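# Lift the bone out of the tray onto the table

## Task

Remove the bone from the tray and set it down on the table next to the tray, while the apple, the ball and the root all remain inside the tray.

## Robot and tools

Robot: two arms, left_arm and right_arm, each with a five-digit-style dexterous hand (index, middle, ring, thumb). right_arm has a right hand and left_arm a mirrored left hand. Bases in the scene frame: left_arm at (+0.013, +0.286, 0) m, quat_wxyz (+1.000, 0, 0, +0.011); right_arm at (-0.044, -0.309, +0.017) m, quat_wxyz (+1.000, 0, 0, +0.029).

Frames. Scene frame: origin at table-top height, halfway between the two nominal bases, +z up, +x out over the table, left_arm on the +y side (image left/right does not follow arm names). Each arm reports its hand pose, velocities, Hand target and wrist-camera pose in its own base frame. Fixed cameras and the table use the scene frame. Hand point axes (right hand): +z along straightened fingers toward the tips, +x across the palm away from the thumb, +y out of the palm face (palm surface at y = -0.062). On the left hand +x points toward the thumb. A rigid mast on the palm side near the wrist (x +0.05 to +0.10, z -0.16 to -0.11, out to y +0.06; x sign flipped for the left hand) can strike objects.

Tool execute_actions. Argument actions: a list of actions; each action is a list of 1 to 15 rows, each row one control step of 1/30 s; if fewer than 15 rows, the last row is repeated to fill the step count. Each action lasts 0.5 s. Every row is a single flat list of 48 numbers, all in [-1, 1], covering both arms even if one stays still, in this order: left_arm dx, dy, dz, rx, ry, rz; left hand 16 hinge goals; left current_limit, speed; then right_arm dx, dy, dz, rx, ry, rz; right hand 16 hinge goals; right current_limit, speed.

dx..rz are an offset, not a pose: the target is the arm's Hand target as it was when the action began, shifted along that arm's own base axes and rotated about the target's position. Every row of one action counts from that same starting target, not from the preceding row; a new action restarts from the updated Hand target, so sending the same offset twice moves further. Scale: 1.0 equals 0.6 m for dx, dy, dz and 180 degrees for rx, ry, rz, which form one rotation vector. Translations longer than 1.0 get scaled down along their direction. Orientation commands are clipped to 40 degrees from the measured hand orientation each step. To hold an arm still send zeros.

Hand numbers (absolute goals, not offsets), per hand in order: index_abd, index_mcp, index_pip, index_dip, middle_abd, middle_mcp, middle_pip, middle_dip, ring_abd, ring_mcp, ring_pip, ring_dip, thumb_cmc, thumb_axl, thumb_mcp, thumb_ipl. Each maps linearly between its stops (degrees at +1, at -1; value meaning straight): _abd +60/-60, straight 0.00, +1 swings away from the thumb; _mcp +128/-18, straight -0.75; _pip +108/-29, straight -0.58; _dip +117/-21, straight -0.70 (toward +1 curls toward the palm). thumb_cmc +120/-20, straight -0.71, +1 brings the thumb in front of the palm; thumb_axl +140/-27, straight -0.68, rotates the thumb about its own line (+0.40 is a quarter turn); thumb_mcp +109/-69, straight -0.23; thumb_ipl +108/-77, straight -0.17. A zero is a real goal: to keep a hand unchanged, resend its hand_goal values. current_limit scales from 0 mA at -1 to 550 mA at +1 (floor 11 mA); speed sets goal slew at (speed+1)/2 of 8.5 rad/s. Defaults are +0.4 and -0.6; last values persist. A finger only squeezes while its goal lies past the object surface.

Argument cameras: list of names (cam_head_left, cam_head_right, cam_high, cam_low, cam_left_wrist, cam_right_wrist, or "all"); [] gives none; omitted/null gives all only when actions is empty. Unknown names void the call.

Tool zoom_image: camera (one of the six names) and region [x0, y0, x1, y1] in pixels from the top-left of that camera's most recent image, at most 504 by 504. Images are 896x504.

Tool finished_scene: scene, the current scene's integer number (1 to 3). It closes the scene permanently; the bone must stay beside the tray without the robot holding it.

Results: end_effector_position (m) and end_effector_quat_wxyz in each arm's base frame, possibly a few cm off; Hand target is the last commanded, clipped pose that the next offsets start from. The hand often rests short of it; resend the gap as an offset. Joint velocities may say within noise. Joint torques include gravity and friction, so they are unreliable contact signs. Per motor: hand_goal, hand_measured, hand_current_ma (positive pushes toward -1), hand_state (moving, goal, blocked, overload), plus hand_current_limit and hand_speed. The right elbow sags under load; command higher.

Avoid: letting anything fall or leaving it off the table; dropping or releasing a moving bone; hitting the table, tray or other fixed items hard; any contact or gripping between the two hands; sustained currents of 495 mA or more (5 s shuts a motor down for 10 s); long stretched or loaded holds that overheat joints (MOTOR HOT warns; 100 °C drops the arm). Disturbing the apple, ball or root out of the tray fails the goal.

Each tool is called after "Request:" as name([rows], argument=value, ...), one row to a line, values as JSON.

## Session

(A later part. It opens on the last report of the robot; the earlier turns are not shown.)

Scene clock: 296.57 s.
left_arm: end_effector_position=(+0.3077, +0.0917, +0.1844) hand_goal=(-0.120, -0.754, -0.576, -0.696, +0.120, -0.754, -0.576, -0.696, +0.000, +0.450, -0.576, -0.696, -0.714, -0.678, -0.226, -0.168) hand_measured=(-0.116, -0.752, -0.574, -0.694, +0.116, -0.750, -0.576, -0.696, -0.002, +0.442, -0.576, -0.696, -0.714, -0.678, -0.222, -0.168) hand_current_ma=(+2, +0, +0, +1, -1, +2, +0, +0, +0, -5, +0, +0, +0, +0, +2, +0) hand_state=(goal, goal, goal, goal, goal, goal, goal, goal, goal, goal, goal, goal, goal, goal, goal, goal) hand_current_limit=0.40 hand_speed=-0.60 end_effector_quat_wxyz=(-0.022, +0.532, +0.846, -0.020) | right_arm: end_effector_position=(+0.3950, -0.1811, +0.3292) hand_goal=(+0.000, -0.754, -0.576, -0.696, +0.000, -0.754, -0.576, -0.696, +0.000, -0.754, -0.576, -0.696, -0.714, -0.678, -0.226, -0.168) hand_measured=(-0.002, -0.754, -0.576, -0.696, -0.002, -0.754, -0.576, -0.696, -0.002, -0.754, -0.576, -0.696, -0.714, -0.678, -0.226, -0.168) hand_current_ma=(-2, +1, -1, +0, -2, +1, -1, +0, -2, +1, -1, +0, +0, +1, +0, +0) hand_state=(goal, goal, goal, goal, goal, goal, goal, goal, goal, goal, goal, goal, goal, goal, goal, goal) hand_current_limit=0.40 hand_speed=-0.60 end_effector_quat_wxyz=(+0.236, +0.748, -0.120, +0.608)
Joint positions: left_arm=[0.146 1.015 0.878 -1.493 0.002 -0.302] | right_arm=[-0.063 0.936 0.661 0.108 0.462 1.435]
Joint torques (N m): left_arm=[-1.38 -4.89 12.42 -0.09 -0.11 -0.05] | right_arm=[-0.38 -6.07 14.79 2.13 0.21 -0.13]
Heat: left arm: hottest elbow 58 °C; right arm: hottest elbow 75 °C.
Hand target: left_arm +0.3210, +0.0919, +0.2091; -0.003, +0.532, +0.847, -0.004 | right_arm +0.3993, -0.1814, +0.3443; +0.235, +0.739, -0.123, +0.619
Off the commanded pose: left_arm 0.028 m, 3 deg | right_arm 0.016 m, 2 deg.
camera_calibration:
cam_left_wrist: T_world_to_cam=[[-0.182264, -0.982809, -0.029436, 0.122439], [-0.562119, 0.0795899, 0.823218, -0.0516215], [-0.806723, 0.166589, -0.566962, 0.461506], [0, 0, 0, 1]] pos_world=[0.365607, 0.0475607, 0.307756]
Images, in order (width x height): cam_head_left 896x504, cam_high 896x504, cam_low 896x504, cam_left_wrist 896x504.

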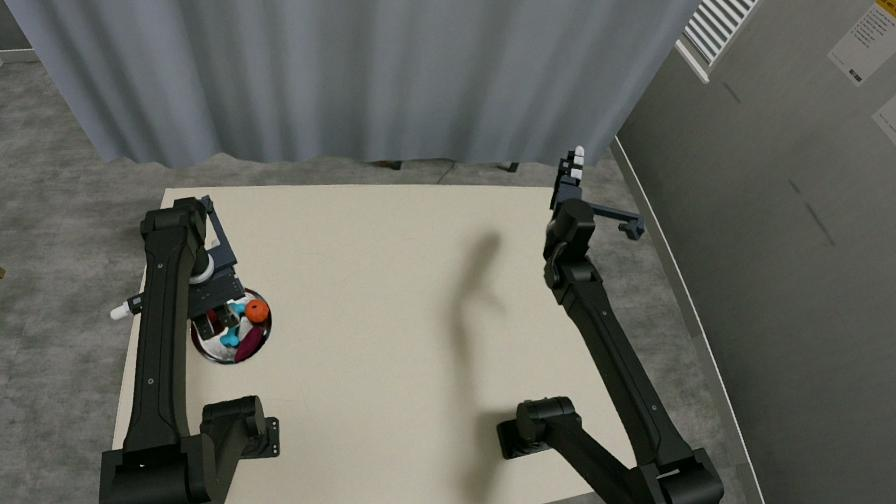

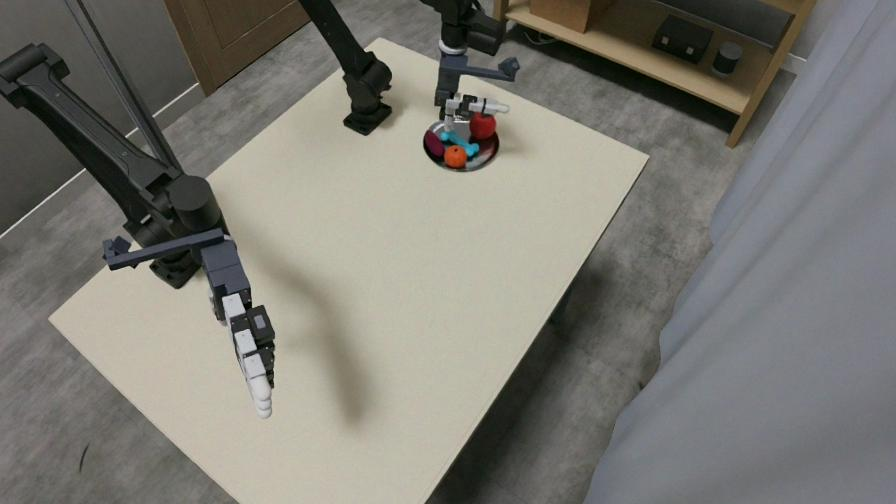

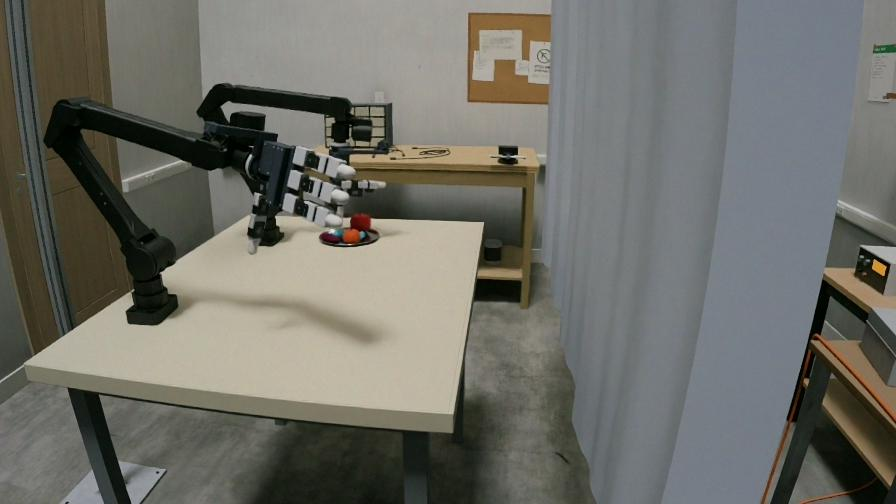

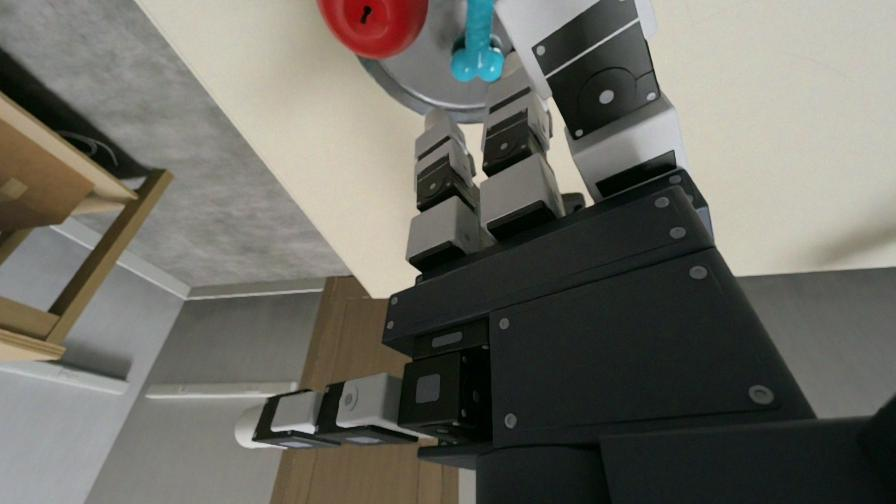

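Request:
execute_actions([
  [[0.0125,-0.043,0.005,0,0,-0.097,-0.04,-0.754,-0.576,-0.696,0.04,-0.754,-0.576,-0.696,0,0.45,-0.576,-0.696,-0.714,-0.678,-0.226,-0.168,0.4,-0.6,0,0,0,0,0,0,0,-0.754,-0.576,-0.696,0,-0.754,-0.576,-0.696,0,-0.754,-0.576,-0.696,-0.714,-0.678,-0.226,-0.168,0.4,-0.6]],
  [[0.0125,-0.043,0,0,0,-0.097,-0.04,-0.754,-0.576,-0.696,0.04,-0.754,-0.576,-0.696,0,0.45,-0.576,-0.696,-0.714,-0.678,-0.226,-0.168,0.4,-0.6,0,0,0,0,0,0,0,-0.754,-0.576,-0.696,0,-0.754,-0.576,-0.696,0,-0.754,-0.576,-0.696,-0.714,-0.678,-0.226,-0.168,0.4,-0.6]],
], cameras=["cam_high","cam_low","cam_left_wrist","cam_head_left"])

Request:
zoom_image(camera="cam_left_wrist", region=[340, 0, 600, 180])

Request:
zoom_image(camera="cam_high", region=[410, 80, 530, 190])

Request:
zoom_image(camera="cam_head_left", region=[180, 270, 290, 370])

Scene clock: 308.47 s.
left_arm: end_effector_position=(+0.3235, +0.0387, +0.1892) hand_goal=(-0.040, -0.754, -0.576, -0.696, +0.040, -0.754, -0.576, -0.696, +0.000, +0.450, -0.576, -0.696, -0.714, -0.678, -0.226, -0.168) hand_measured=(-0.042, -0.752, -0.574, -0.694, +0.042, -0.750, -0.576, -0.696, -0.002, +0.442, -0.576, -0.696, -0.714, -0.678, -0.222, -0.168) hand_current_ma=(-1, +0, +0, +1, +1, +2, +0, +0, +0, -5, +0, +0, +0, +0, +2, +0) hand_state=(goal, goal, goal, goal, goal, goal, goal, goal, goal, goal, goal, goal, goal, goal, goal, goal) hand_current_limit=0.40 hand_speed=-0.60 end_effector_quat_wxyz=(-0.018, +0.759, +0.650, -0.020) | right_arm: end_effector_position=(+0.3950, -0.1811, +0.3292) hand_goal=(+0.000, -0.754, -0.576, -0.696, +0.000, -0.754, -0.576, -0.696, +0.000, -0.754, -0.576, -0.696, -0.714, -0.678, -0.226, -0.168) hand_measured=(-0.002, -0.754, -0.576, -0.696, -0.002, -0.754, -0.576, -0.696, -0.002, -0.754, -0.576, -0.696, -0.714, -0.678, -0.226, -0.168) hand_current_ma=(-2, +1, -1, +0, -2, +1, -1, +0, -2, +1, -1, +0, +0, +1, +0, +0) hand_state=(goal, goal, goal, goal, goal, goal, goal, goal, goal, goal, goal, goal, goal, goal, goal, goal) hand_current_limit=0.40 hand_speed=-0.60 end_effector_quat_wxyz=(+0.236, +0.748, -0.120, +0.608)
Joint positions: left_arm=[0.12 0.993 0.878 -1.51 -0.008 0.274] | right_arm=[-0.063 0.936 0.661 0.108 0.462 1.435]
Joint torques (N m): left_arm=[-0.32 -4.37 12.23 0.08 0.06 0.19] | right_arm=[-0.44 -6.07 14.78 2.13 0.2 -0.13]
Heat: left arm: hottest elbow 62 °C; right arm: hottest elbow 75 °C.
Hand target: left_arm +0.3361, +0.0404, +0.2121; -0.004, +0.762, +0.648, -0.003 | right_arm +0.3993, -0.1814, +0.3443; +0.235, +0.739, -0.123, +0.619
Off the commanded pose: left_arm 0.026 m, 3 deg | right_arm 0.016 m, 2 deg.
camera_calibration:
cam_left_wrist: T_world_to_cam=[[-0.705976, -0.708104, -0.0136345, 0.229307], [-0.418397, 0.401452, 0.814727, -0.0999123], [-0.571438, 0.580882, -0.579685, 0.395986], [0, 0, 0, 1]] pos_world=[0.346364, -0.0275375, 0.314075]
Images, in order (width x height): cam_head_left 896x504, cam_high 896x504, cam_low 896x504, cam_left_wrist 896x504.

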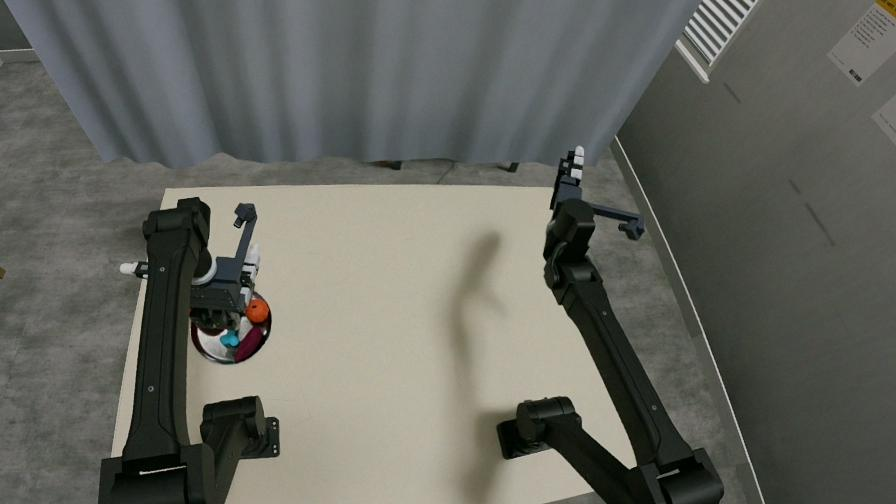

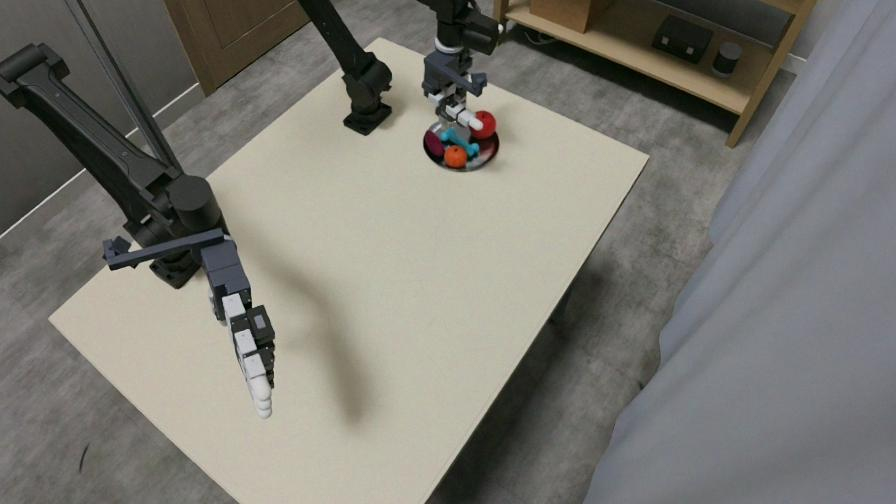

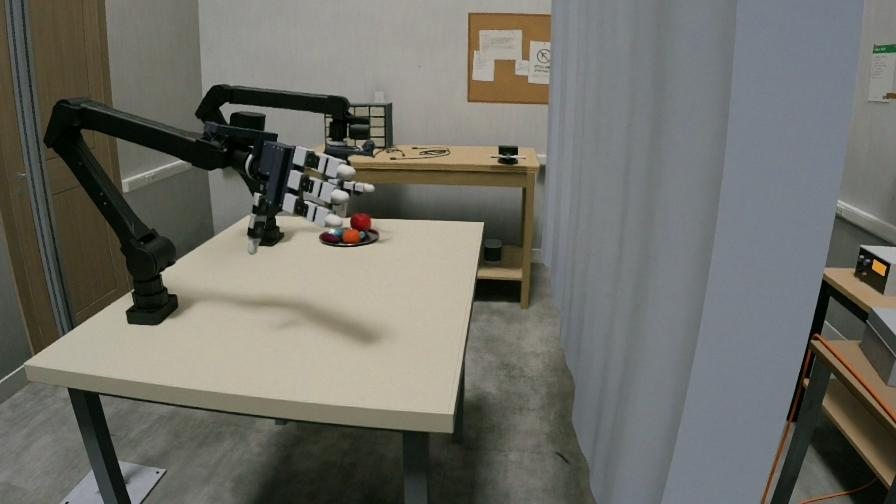

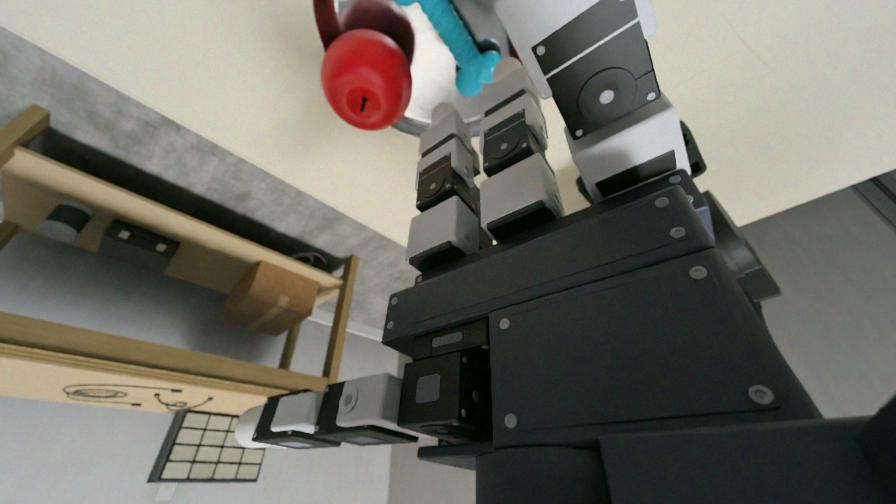

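Scaled by 1.938 from the camera's 896x504 image, which has a finer 1280x720 frame.

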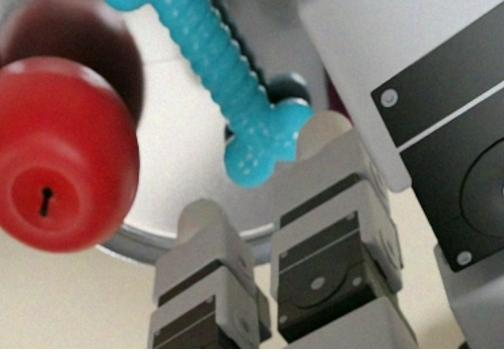

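Scaled by 4.200 from the camera's 896x504 image, which has a finer 1280x720 frame.

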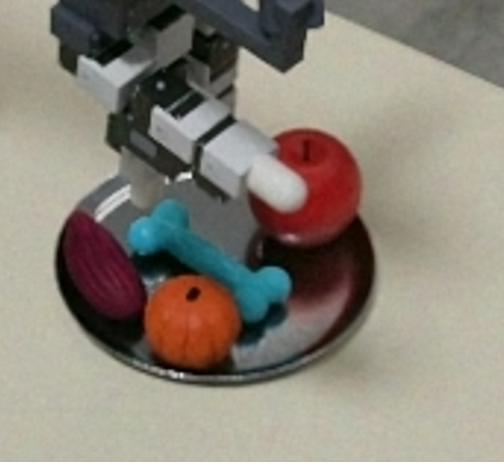

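Scaled by 4.582 from the camera's 896x504 image, which has a finer 1280x720 frame.

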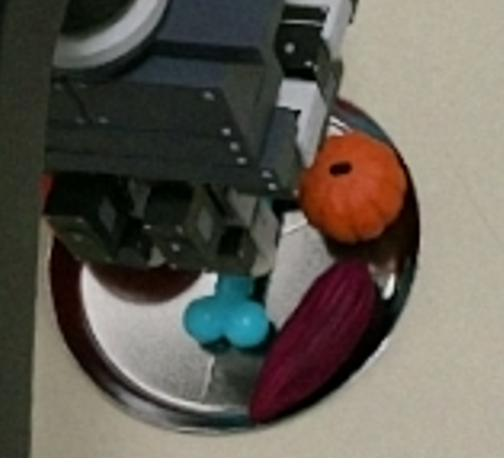

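Request:
execute_actions([
  [[-0.006,0.009,-0.05,0,0,0,-0.04,-0.754,-0.576,-0.696,0.04,-0.754,-0.576,-0.696,0,0.45,-0.576,-0.696,-0.714,-0.678,-0.226,-0.168,0.4,-0.6,0,0,0,0,0,0,0,-0.754,-0.576,-0.696,0,-0.754,-0.576,-0.696,0,-0.754,-0.576,-0.696,-0.714,-0.678,-0.226,-0.168,0.4,-0.6]],
  [[-0.008,0,-0.05,0,0,0,-0.04,-0.754,-0.576,-0.696,0.04,-0.754,-0.576,-0.696,0,0.45,-0.576,-0.696,-0.714,-0.678,-0.226,-0.168,0.4,-0.6,0,0,0,0,0,0,0,-0.754,-0.576,-0.696,0,-0.754,-0.576,-0.696,0,-0.754,-0.576,-0.696,-0.714,-0.678,-0.226,-0.168,0.4,-0.6]],
], cameras=["cam_high","cam_left_wrist"])

Request:
zoom_image(camera="cam_left_wrist", region=[340, 0, 600, 180])

Request:
zoom_image(camera="cam_high", region=[410, 80, 530, 190])

Scene clock: 317.83 s.
left_arm: end_effector_position=(+0.3289, +0.0442, +0.1575) hand_goal=(-0.040, -0.754, -0.576, -0.696, +0.040, -0.754, -0.576, -0.696, +0.000, +0.450, -0.576, -0.696, -0.714, -0.678, -0.226, -0.168) hand_measured=(-0.042, -0.752, -0.574, -0.694, +0.042, -0.750, -0.576, -0.696, -0.002, +0.442, -0.576, -0.696, -0.714, -0.678, -0.222, -0.168) hand_current_ma=(-1, +0, +0, +1, +1, +2, +0, +0, +0, -5, +0, +0, +0, +0, +2, +0) hand_state=(goal, goal, goal, goal, goal, goal, goal, goal, goal, goal, goal, goal, goal, goal, goal, goal) hand_current_limit=0.40 hand_speed=-0.60 end_effector_quat_wxyz=(-0.004, +0.761, +0.648, -0.001) | right_arm: end_effector_position=(+0.3950, -0.1811, +0.3292) hand_goal=(+0.000, -0.754, -0.576, -0.696, +0.000, -0.754, -0.576, -0.696, +0.000, -0.754, -0.576, -0.696, -0.714, -0.678, -0.226, -0.168) hand_measured=(-0.002, -0.754, -0.576, -0.696, -0.002, -0.754, -0.576, -0.696, -0.002, -0.754, -0.576, -0.696, -0.714, -0.678, -0.226, -0.168) hand_current_ma=(-2, +1, -1, +0, -2, +1, -1, +0, -2, +1, -1, +0, +0, +1, +0, +0) hand_state=(goal, goal, goal, goal, goal, goal, goal, goal, goal, goal, goal, goal, goal, goal, goal, goal) hand_current_limit=0.40 hand_speed=-0.60 end_effector_quat_wxyz=(+0.236, +0.748, -0.120, +0.608)
Joint positions: left_arm=[0.143 0.992 0.784 -1.367 -0.006 0.302] | right_arm=[-0.063 0.936 0.661 0.108 0.462 1.435]
Joint torques (N m): left_arm=[-0.15 -3.78 7.79 0.94 0.06 0.18] | right_arm=[-0.38 -6.07 14.79 2.13 0.2 -0.13]
Heat: left arm: hottest elbow 64 °C; right arm: hottest elbow 76 °C.
Hand target: left_arm +0.3278, +0.0458, +0.1522; -0.004, +0.762, +0.648, -0.003 | right_arm +0.3993, -0.1814, +0.3443; +0.235, +0.739, -0.123, +0.619
Off the commanded pose: left_arm 0.006 m, 0 deg | right_arm 0.016 m, 2 deg.
camera_calibration:
cam_left_wrist: T_world_to_cam=[[-0.708418, -0.704021, -0.0499804, 0.242821], [-0.454663, 0.401045, 0.795264, -0.0590454], [-0.539838, 0.586103, -0.6042, 0.370743], [0, 0, 0, 1]] pos_world=[0.345314, -0.0226628, 0.283096]
Images, in order (width x height): cam_high 896x504, cam_left_wrist 896x504.

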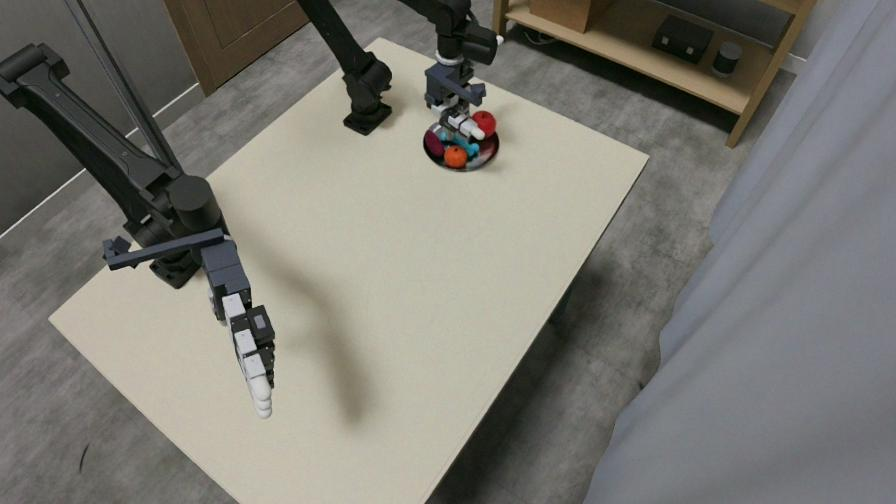

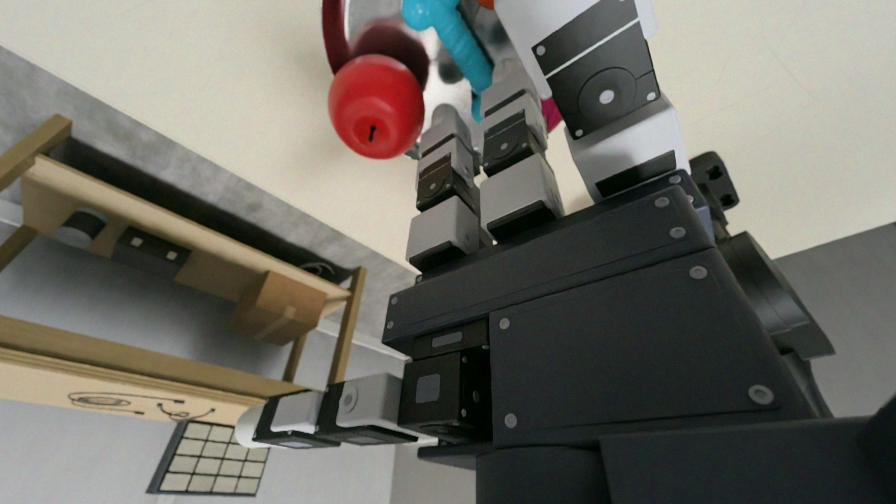

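Scaled by 1.938 from the camera's 896x504 image, which has a finer 1280x720 frame.

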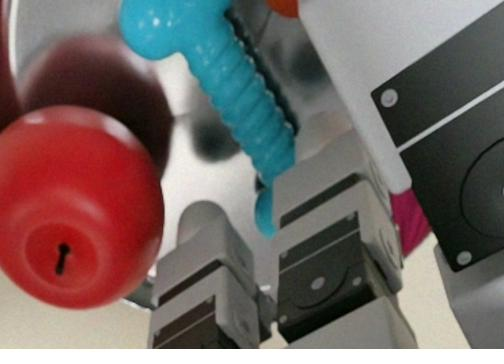

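Scaled by 4.200 from the camera's 896x504 image, which has a finer 1280x720 frame.

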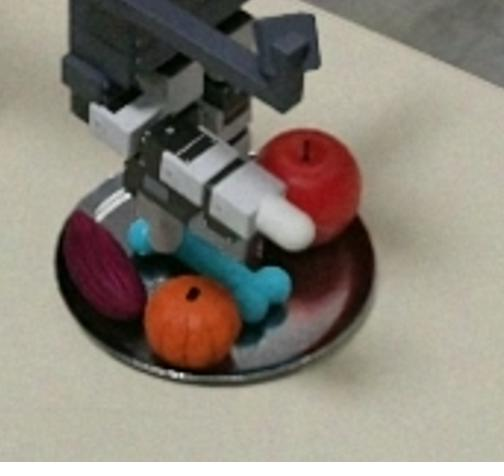

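Request:
execute_actions([
  [[0,0,-0.047,0,0,0,-0.04,-0.754,-0.576,-0.696,0.04,-0.754,-0.576,-0.696,0,0.45,-0.576,-0.696,-0.714,-0.678,-0.226,-0.168,0.4,-0.6,0,0,0,0,0,0,0,-0.754,-0.576,-0.696,0,-0.754,-0.576,-0.696,0,-0.754,-0.576,-0.696,-0.714,-0.678,-0.226,-0.168,0.4,-0.6]],
], cameras=["cam_high","cam_left_wrist"])

Request:
zoom_image(camera="cam_left_wrist", region=[340, 0, 600, 180])

Request:
zoom_image(camera="cam_high", region=[410, 80, 530, 190])

Scene clock: 320.67 s.
left_arm: end_effector_position=(+0.3288, +0.0440, +0.1334) hand_goal=(-0.040, -0.754, -0.576, -0.696, +0.040, -0.754, -0.576, -0.696, +0.000, +0.450, -0.576, -0.696, -0.714, -0.678, -0.226, -0.168) hand_measured=(-0.040, -0.754, -0.576, -0.694, +0.042, -0.750, -0.576, -0.696, -0.002, +0.442, -0.576, -0.696, -0.714, -0.678, -0.222, -0.168) hand_current_ma=(+0, +0, +0, +1, +1, +1, +0, +0, +0, -5, +0, +0, +0, +0, +2, +0) hand_state=(goal, goal, goal, goal, goal, goal, goal, goal, goal, goal, goal, goal, goal, goal, goal, goal) hand_current_limit=0.40 hand_speed=-0.60 end_effector_quat_wxyz=(-0.001, +0.761, +0.648, +0.004) | right_arm: end_effector_position=(+0.3950, -0.1811, +0.3292) hand_goal=(+0.000, -0.754, -0.576, -0.696, +0.000, -0.754, -0.576, -0.696, +0.000, -0.754, -0.576, -0.696, -0.714, -0.678, -0.226, -0.168) hand_measured=(-0.002, -0.754, -0.576, -0.696, -0.002, -0.754, -0.576, -0.696, -0.002, -0.754, -0.576, -0.696, -0.714, -0.678, -0.226, -0.168) hand_current_ma=(-2, +1, -1, +0, -2, +1, -1, +0, -2, +1, -1, +0, +0, +1, +0, +0) hand_state=(goal, goal, goal, goal, goal, goal, goal, goal, goal, goal, goal, goal, goal, goal, goal, goal) hand_current_limit=0.40 hand_speed=-0.60 end_effector_quat_wxyz=(+0.236, +0.748, -0.120, +0.608)
Joint positions: left_arm=[0.143 1.003 0.722 -1.284 -0.006 0.303] | right_arm=[-0.063 0.936 0.661 0.108 0.462 1.435]
Joint torques (N m): left_arm=[-0.15 -2.78 7.64 1.02 0.02 0.16] | right_arm=[-0.38 -6.01 14.79 2.13 0.21 -0.13]
Heat: left arm: hottest elbow 63 °C; right arm: hottest elbow 76 °C.
Hand target: left_arm +0.3278, +0.0458, +0.1241; -0.004, +0.762, +0.648, -0.003 | right_arm +0.3993, -0.1814, +0.3443; +0.235, +0.739, -0.123, +0.619
Off the commanded pose: left_arm 0.010 m, 1 deg | right_arm 0.016 m, 2 deg.
camera_calibration:
cam_left_wrist: T_world_to_cam=[[-0.708119, -0.703672, -0.0584169, 0.242407], [-0.463261, 0.400561, 0.790532, -0.0363067], [-0.532876, 0.586853, -0.609628, 0.354577], [0, 0, 0, 1]] pos_world=[0.343779, -0.0229666, 0.259022]
Images, in order (width x height): cam_high 896x504, cam_left_wrist 896x504.

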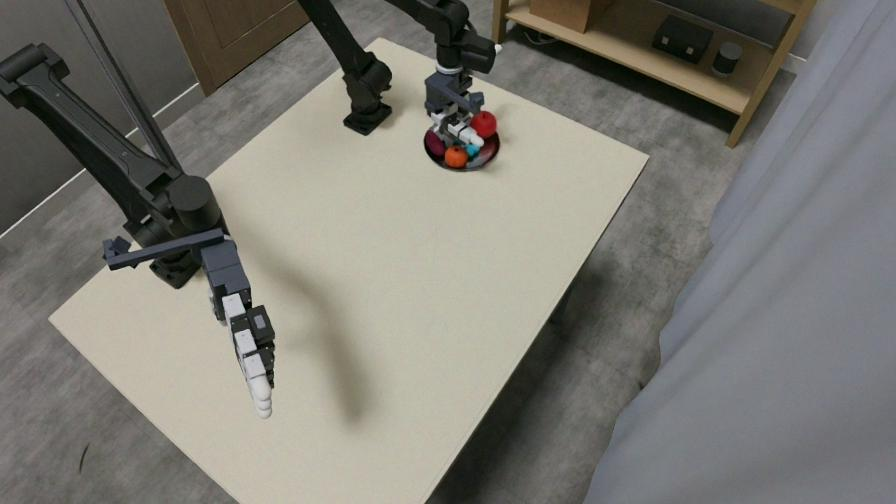

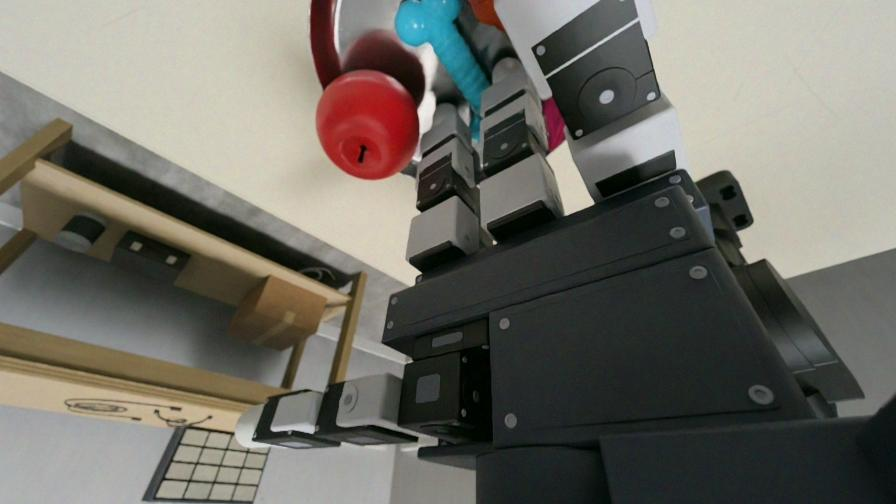

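Scaled by 1.938 from the camera's 896x504 image, which has a finer 1280x720 frame.

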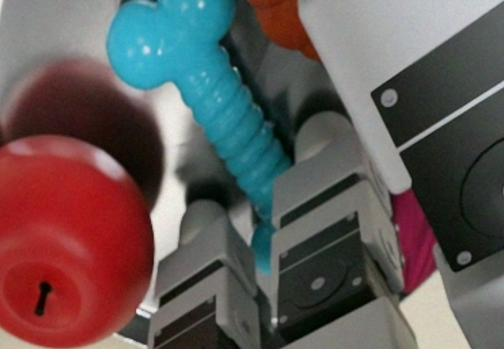

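Scaled by 4.200 from the camera's 896x504 image, which has a finer 1280x720 frame.

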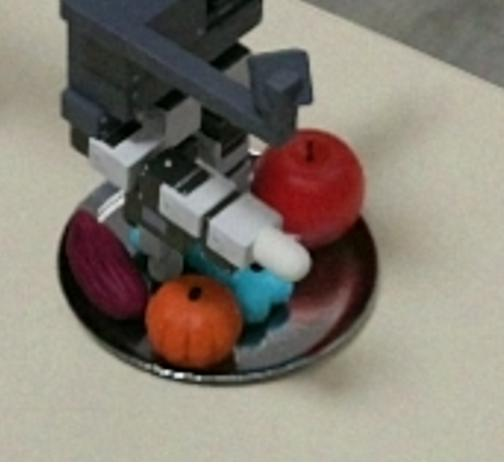

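Request:
execute_actions([
  [[0,0,0,0,0,0,0.13,-0.754,-0.576,-0.696,-0.13,-0.754,-0.576,-0.696,0,0.45,-0.576,-0.696,-0.714,-0.678,-0.226,-0.168,0.4,-0.9,0,0,0,0,0,0,0,-0.754,-0.576,-0.696,0,-0.754,-0.576,-0.696,0,-0.754,-0.576,-0.696,-0.714,-0.678,-0.226,-0.168,0.4,-0.6]],
  [[0,0,0,0,0,0,0.13,-0.754,-0.576,-0.696,-0.13,-0.754,-0.576,-0.696,0,0.45,-0.576,-0.696,-0.714,-0.678,-0.226,-0.168,0.4,-0.9,0,0,0,0,0,0,0,-0.754,-0.576,-0.696,0,-0.754,-0.576,-0.696,0,-0.754,-0.576,-0.696,-0.714,-0.678,-0.226,-0.168,0.4,-0.6]],
], cameras=["cam_high","cam_left_wrist"])

Request:
zoom_image(camera="cam_left_wrist", region=[340, 0, 600, 180])

Request:
zoom_image(camera="cam_high", region=[410, 80, 530, 190])

Scene clock: 323.93 s.
left_arm: end_effector_position=(+0.3291, +0.0439, +0.1335) hand_goal=(+0.130, -0.754, -0.576, -0.696, -0.130, -0.754, -0.576, -0.696, +0.000, +0.450, -0.576, -0.696, -0.714, -0.678, -0.226, -0.168) hand_measured=(+0.032, -0.754, -0.576, -0.694, -0.042, -0.752, -0.576, -0.696, -0.002, +0.442, -0.576, -0.696, -0.714, -0.678, -0.222, -0.168) hand_current_ma=(-188, +0, +0, +1, +160, +1, +0, +0, +0, -5, +0, +0, +0, +0, +2, +0) hand_state=(blocked, goal, goal, goal, blocked, goal, goal, goal, goal, goal, goal, goal, goal, goal, goal, goal) hand_current_limit=0.40 hand_speed=-0.90 end_effector_quat_wxyz=(+0.000, +0.762, +0.648, +0.004) | right_arm: end_effector_position=(+0.3950, -0.1811, +0.3292) hand_goal=(+0.000, -0.754, -0.576, -0.696, +0.000, -0.754, -0.576, -0.696, +0.000, -0.754, -0.576, -0.696, -0.714, -0.678, -0.226, -0.168) hand_measured=(-0.002, -0.754, -0.576, -0.696, -0.002, -0.754, -0.576, -0.696, -0.002, -0.754, -0.576, -0.696, -0.714, -0.678, -0.226, -0.168) hand_current_ma=(-2, +1, -1, +0, -2, +1, -1, +0, -2, +1, -1, +0, +0, +1, +0, +0) hand_state=(goal, goal, goal, goal, goal, goal, goal, goal, goal, goal, goal, goal, goal, goal, goal, goal) hand_current_limit=0.40 hand_speed=-0.60 end_effector_quat_wxyz=(+0.236, +0.748, -0.120, +0.608)
Joint positions: left_arm=[0.143 1.003 0.722 -1.283 -0.005 0.303] | right_arm=[-0.063 0.936 0.661 0.108 0.462 1.435]
Joint torques (N m): left_arm=[-0.09 -2.84 7.64 0.99 0.01 0.15] | right_arm=[-0.38 -6.07 14.79 2.13 0.21 -0.13]
Heat: left arm: hottest elbow 62 °C; right arm: hottest elbow 76 °C.
Hand target: left_arm +0.3278, +0.0458, +0.1241; -0.004, +0.762, +0.648, -0.003 | right_arm +0.3993, -0.1814, +0.3443; +0.235, +0.739, -0.123, +0.619
Off the commanded pose: left_arm 0.010 m, 1 deg | right_arm 0.016 m, 2 deg.
camera_calibration:
cam_left_wrist: T_world_to_cam=[[-0.708317, -0.703418, -0.0590769, 0.242726], [-0.46403, 0.400922, 0.789897, -0.0358196], [-0.531942, 0.586911, -0.610388, 0.35468], [0, 0, 0, 1]] pos_world=[0.343975, -0.0230668, 0.259126]
Images, in order (width x height): cam_high 896x504, cam_left_wrist 896x504.

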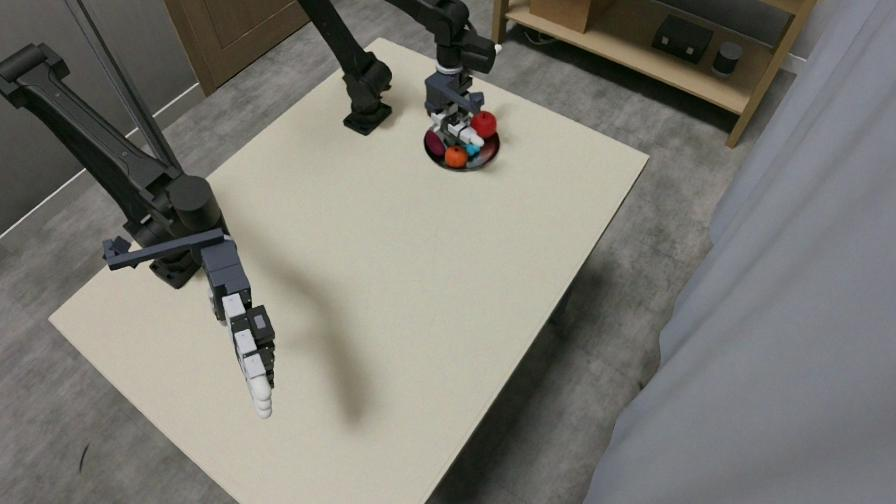

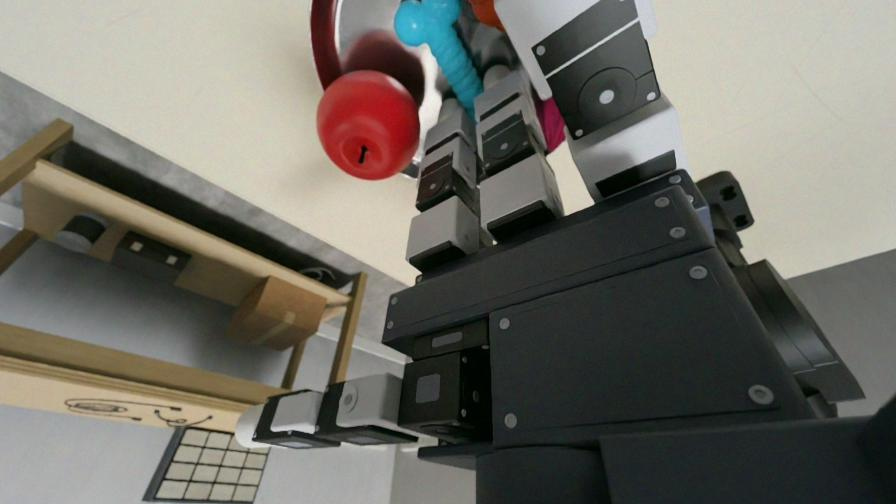

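Scaled by 1.938 from the camera's 896x504 image, which has a finer 1280x720 frame.

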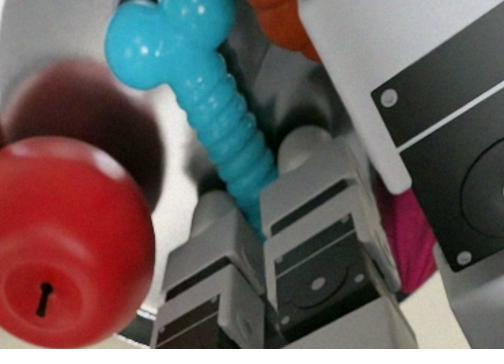

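Scaled by 4.200 from the camera's 896x504 image, which has a finer 1280x720 frame.

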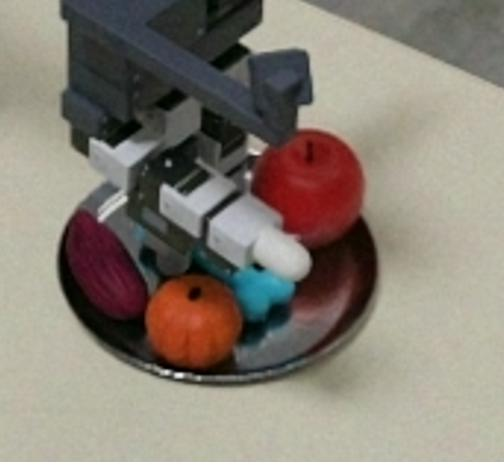

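Request:
execute_actions([
  [[0.02,0,0.04,0,0,0,0.13,-0.754,-0.576,-0.696,-0.13,-0.754,-0.576,-0.696,0,0.45,-0.576,-0.696,-0.714,-0.678,-0.226,-0.168,0.4,-0.9,0,0,0,0,0,0,0,-0.754,-0.576,-0.696,0,-0.754,-0.576,-0.696,0,-0.754,-0.576,-0.696,-0.714,-0.678,-0.226,-0.168,0.4,-0.6]],
  [[0.005,0,0.04,0,0,0,0.13,-0.754,-0.576,-0.696,-0.13,-0.754,-0.576,-0.696,0,0.45,-0.576,-0.696,-0.714,-0.678,-0.226,-0.168,0.4,-0.9,0,0,0,0,0,0,0,-0.754,-0.576,-0.696,0,-0.754,-0.576,-0.696,0,-0.754,-0.576,-0.696,-0.714,-0.678,-0.226,-0.168,0.4,-0.6]],
], cameras=["cam_high","cam_left_wrist","cam_low"])

Request:
zoom_image(camera="cam_left_wrist", region=[340, 0, 600, 180])

Request:
zoom_image(camera="cam_high", region=[410, 80, 530, 190])

Request:
zoom_image(camera="cam_low", region=[300, 180, 400, 260])

Scene clock: 327.60 s.
left_arm: end_effector_position=(+0.3263, +0.0435, +0.1508) hand_goal=(+0.130, -0.754, -0.576, -0.696, -0.130, -0.754, -0.576, -0.696, +0.000, +0.450, -0.576, -0.696, -0.714, -0.678, -0.226, -0.168) hand_measured=(+0.032, -0.752, -0.576, -0.694, -0.042, -0.746, -0.574, -0.696, -0.002, +0.442, -0.576, -0.696, -0.714, -0.678, -0.222, -0.168) hand_current_ma=(-188, +0, +0, +0, +157, +4, +1, +0, +0, -5, +0, +0, +0, +0, +2, +0) hand_state=(blocked, goal, goal, goal, blocked, goal, goal, goal, goal, goal, goal, goal, goal, goal, goal, goal) hand_current_limit=0.40 hand_speed=-0.90 end_effector_quat_wxyz=(-0.014, +0.761, +0.648, -0.018) | right_arm: end_effector_position=(+0.3950, -0.1811, +0.3292) hand_goal=(+0.000, -0.754, -0.576, -0.696, +0.000, -0.754, -0.576, -0.696, +0.000, -0.754, -0.576, -0.696, -0.714, -0.678, -0.226, -0.168) hand_measured=(-0.002, -0.754, -0.576, -0.696, -0.002, -0.754, -0.576, -0.696, -0.002, -0.754, -0.576, -0.696, -0.714, -0.678, -0.226, -0.168) hand_current_ma=(-2, +1, -1, +0, -2, +1, -1, +0, -2, +1, -1, +0, +0, +1, +0, +0) hand_state=(goal, goal, goal, goal, goal, goal, goal, goal, goal, goal, goal, goal, goal, goal, goal, goal) hand_current_limit=0.40 hand_speed=-0.60 end_effector_quat_wxyz=(+0.236, +0.748, -0.120, +0.608)
Joint positions: left_arm=[0.143 1.017 0.789 -1.388 -0.005 0.303] | right_arm=[-0.063 0.936 0.661 0.108 0.462 1.435]
Joint torques (N m): left_arm=[-0.73 -3.6 12.52 0.1 0.01 0.06] | right_arm=[-0.44 -6.01 14.79 2.13 0.2 -0.13]
Heat: left arm: hottest elbow 62 °C; right arm: hottest elbow 76 °C.
Hand target: left_arm +0.3428, +0.0458, +0.1720; -0.004, +0.762, +0.648, -0.003 | right_arm +0.3993, -0.1814, +0.3443; +0.235, +0.739, -0.123, +0.619
Off the commanded pose: left_arm 0.027 m, 2 deg | right_arm 0.016 m, 2 deg.
camera_calibration:
cam_left_wrist: T_world_to_cam=[[-0.710316, -0.703658, -0.0177838, 0.235902], [-0.423246, 0.40679, 0.809558, -0.0671775], [-0.562418, 0.582569, -0.58677, 0.370541], [0, 0, 0, 1]] pos_world=[0.347531, -0.0225445, 0.276002]
Images, in order (width x height): cam_high 896x504, cam_low 896x504, cam_left_wrist 896x504.

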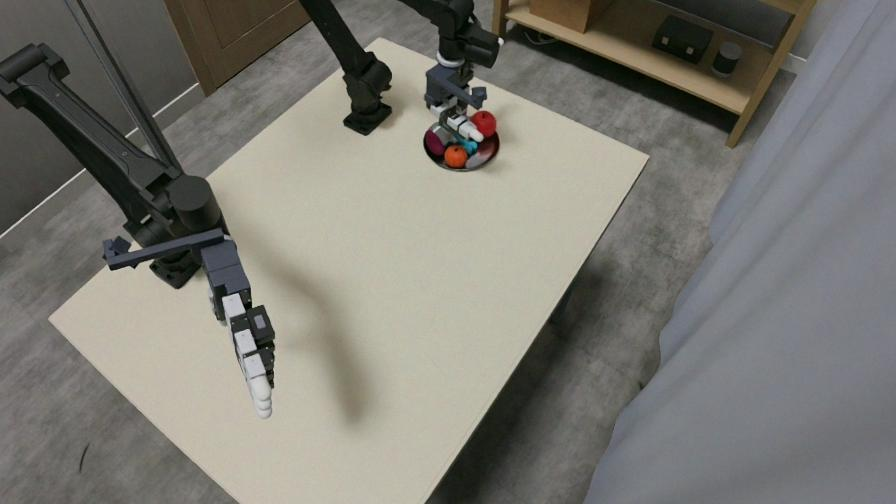

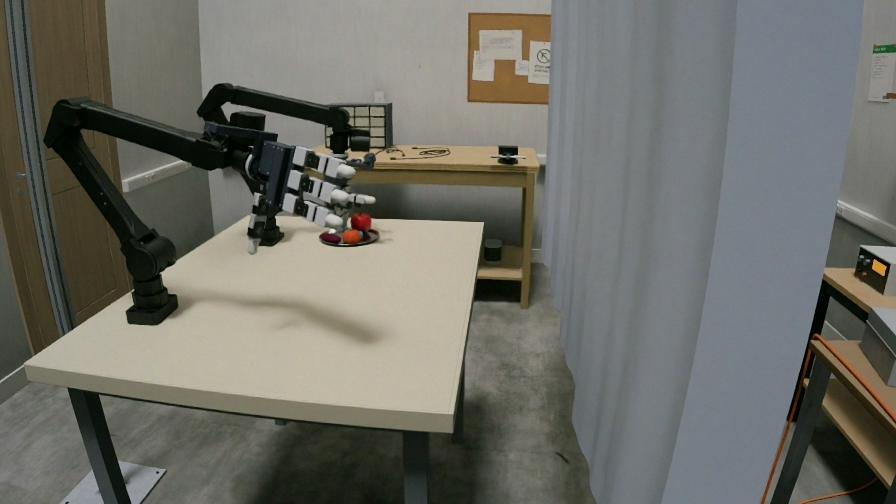

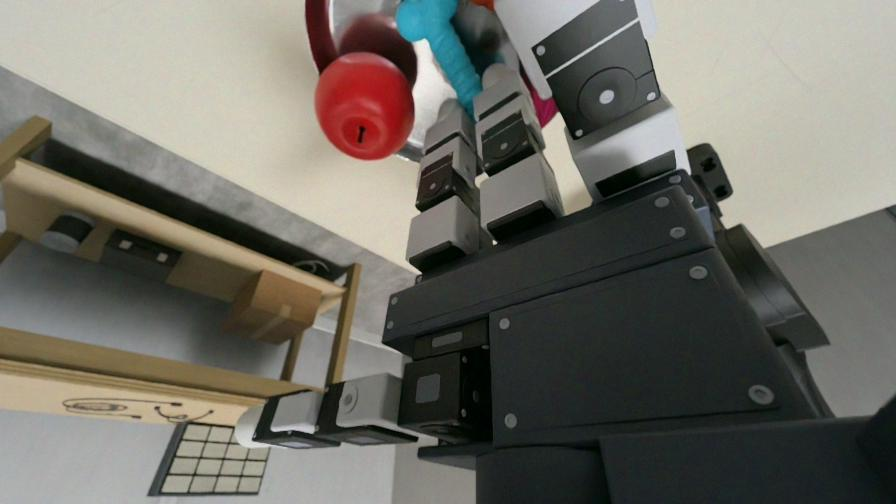

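Scaled by 1.938 from the camera's 896x504 image, which has a finer 1280x720 frame.

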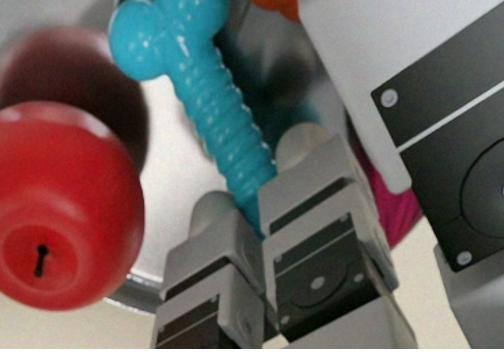

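Scaled by 4.200 from the camera's 896x504 image, which has a finer 1280x720 frame.

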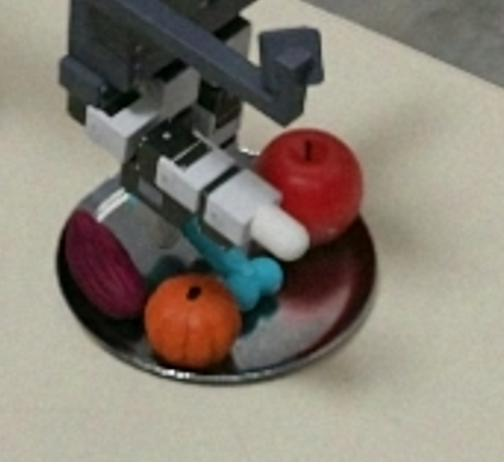

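Scaled by 5.040 from the camera's 896x504 image, which has a finer 1280x720 frame.

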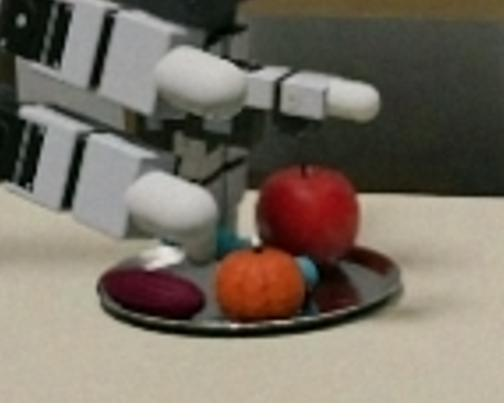

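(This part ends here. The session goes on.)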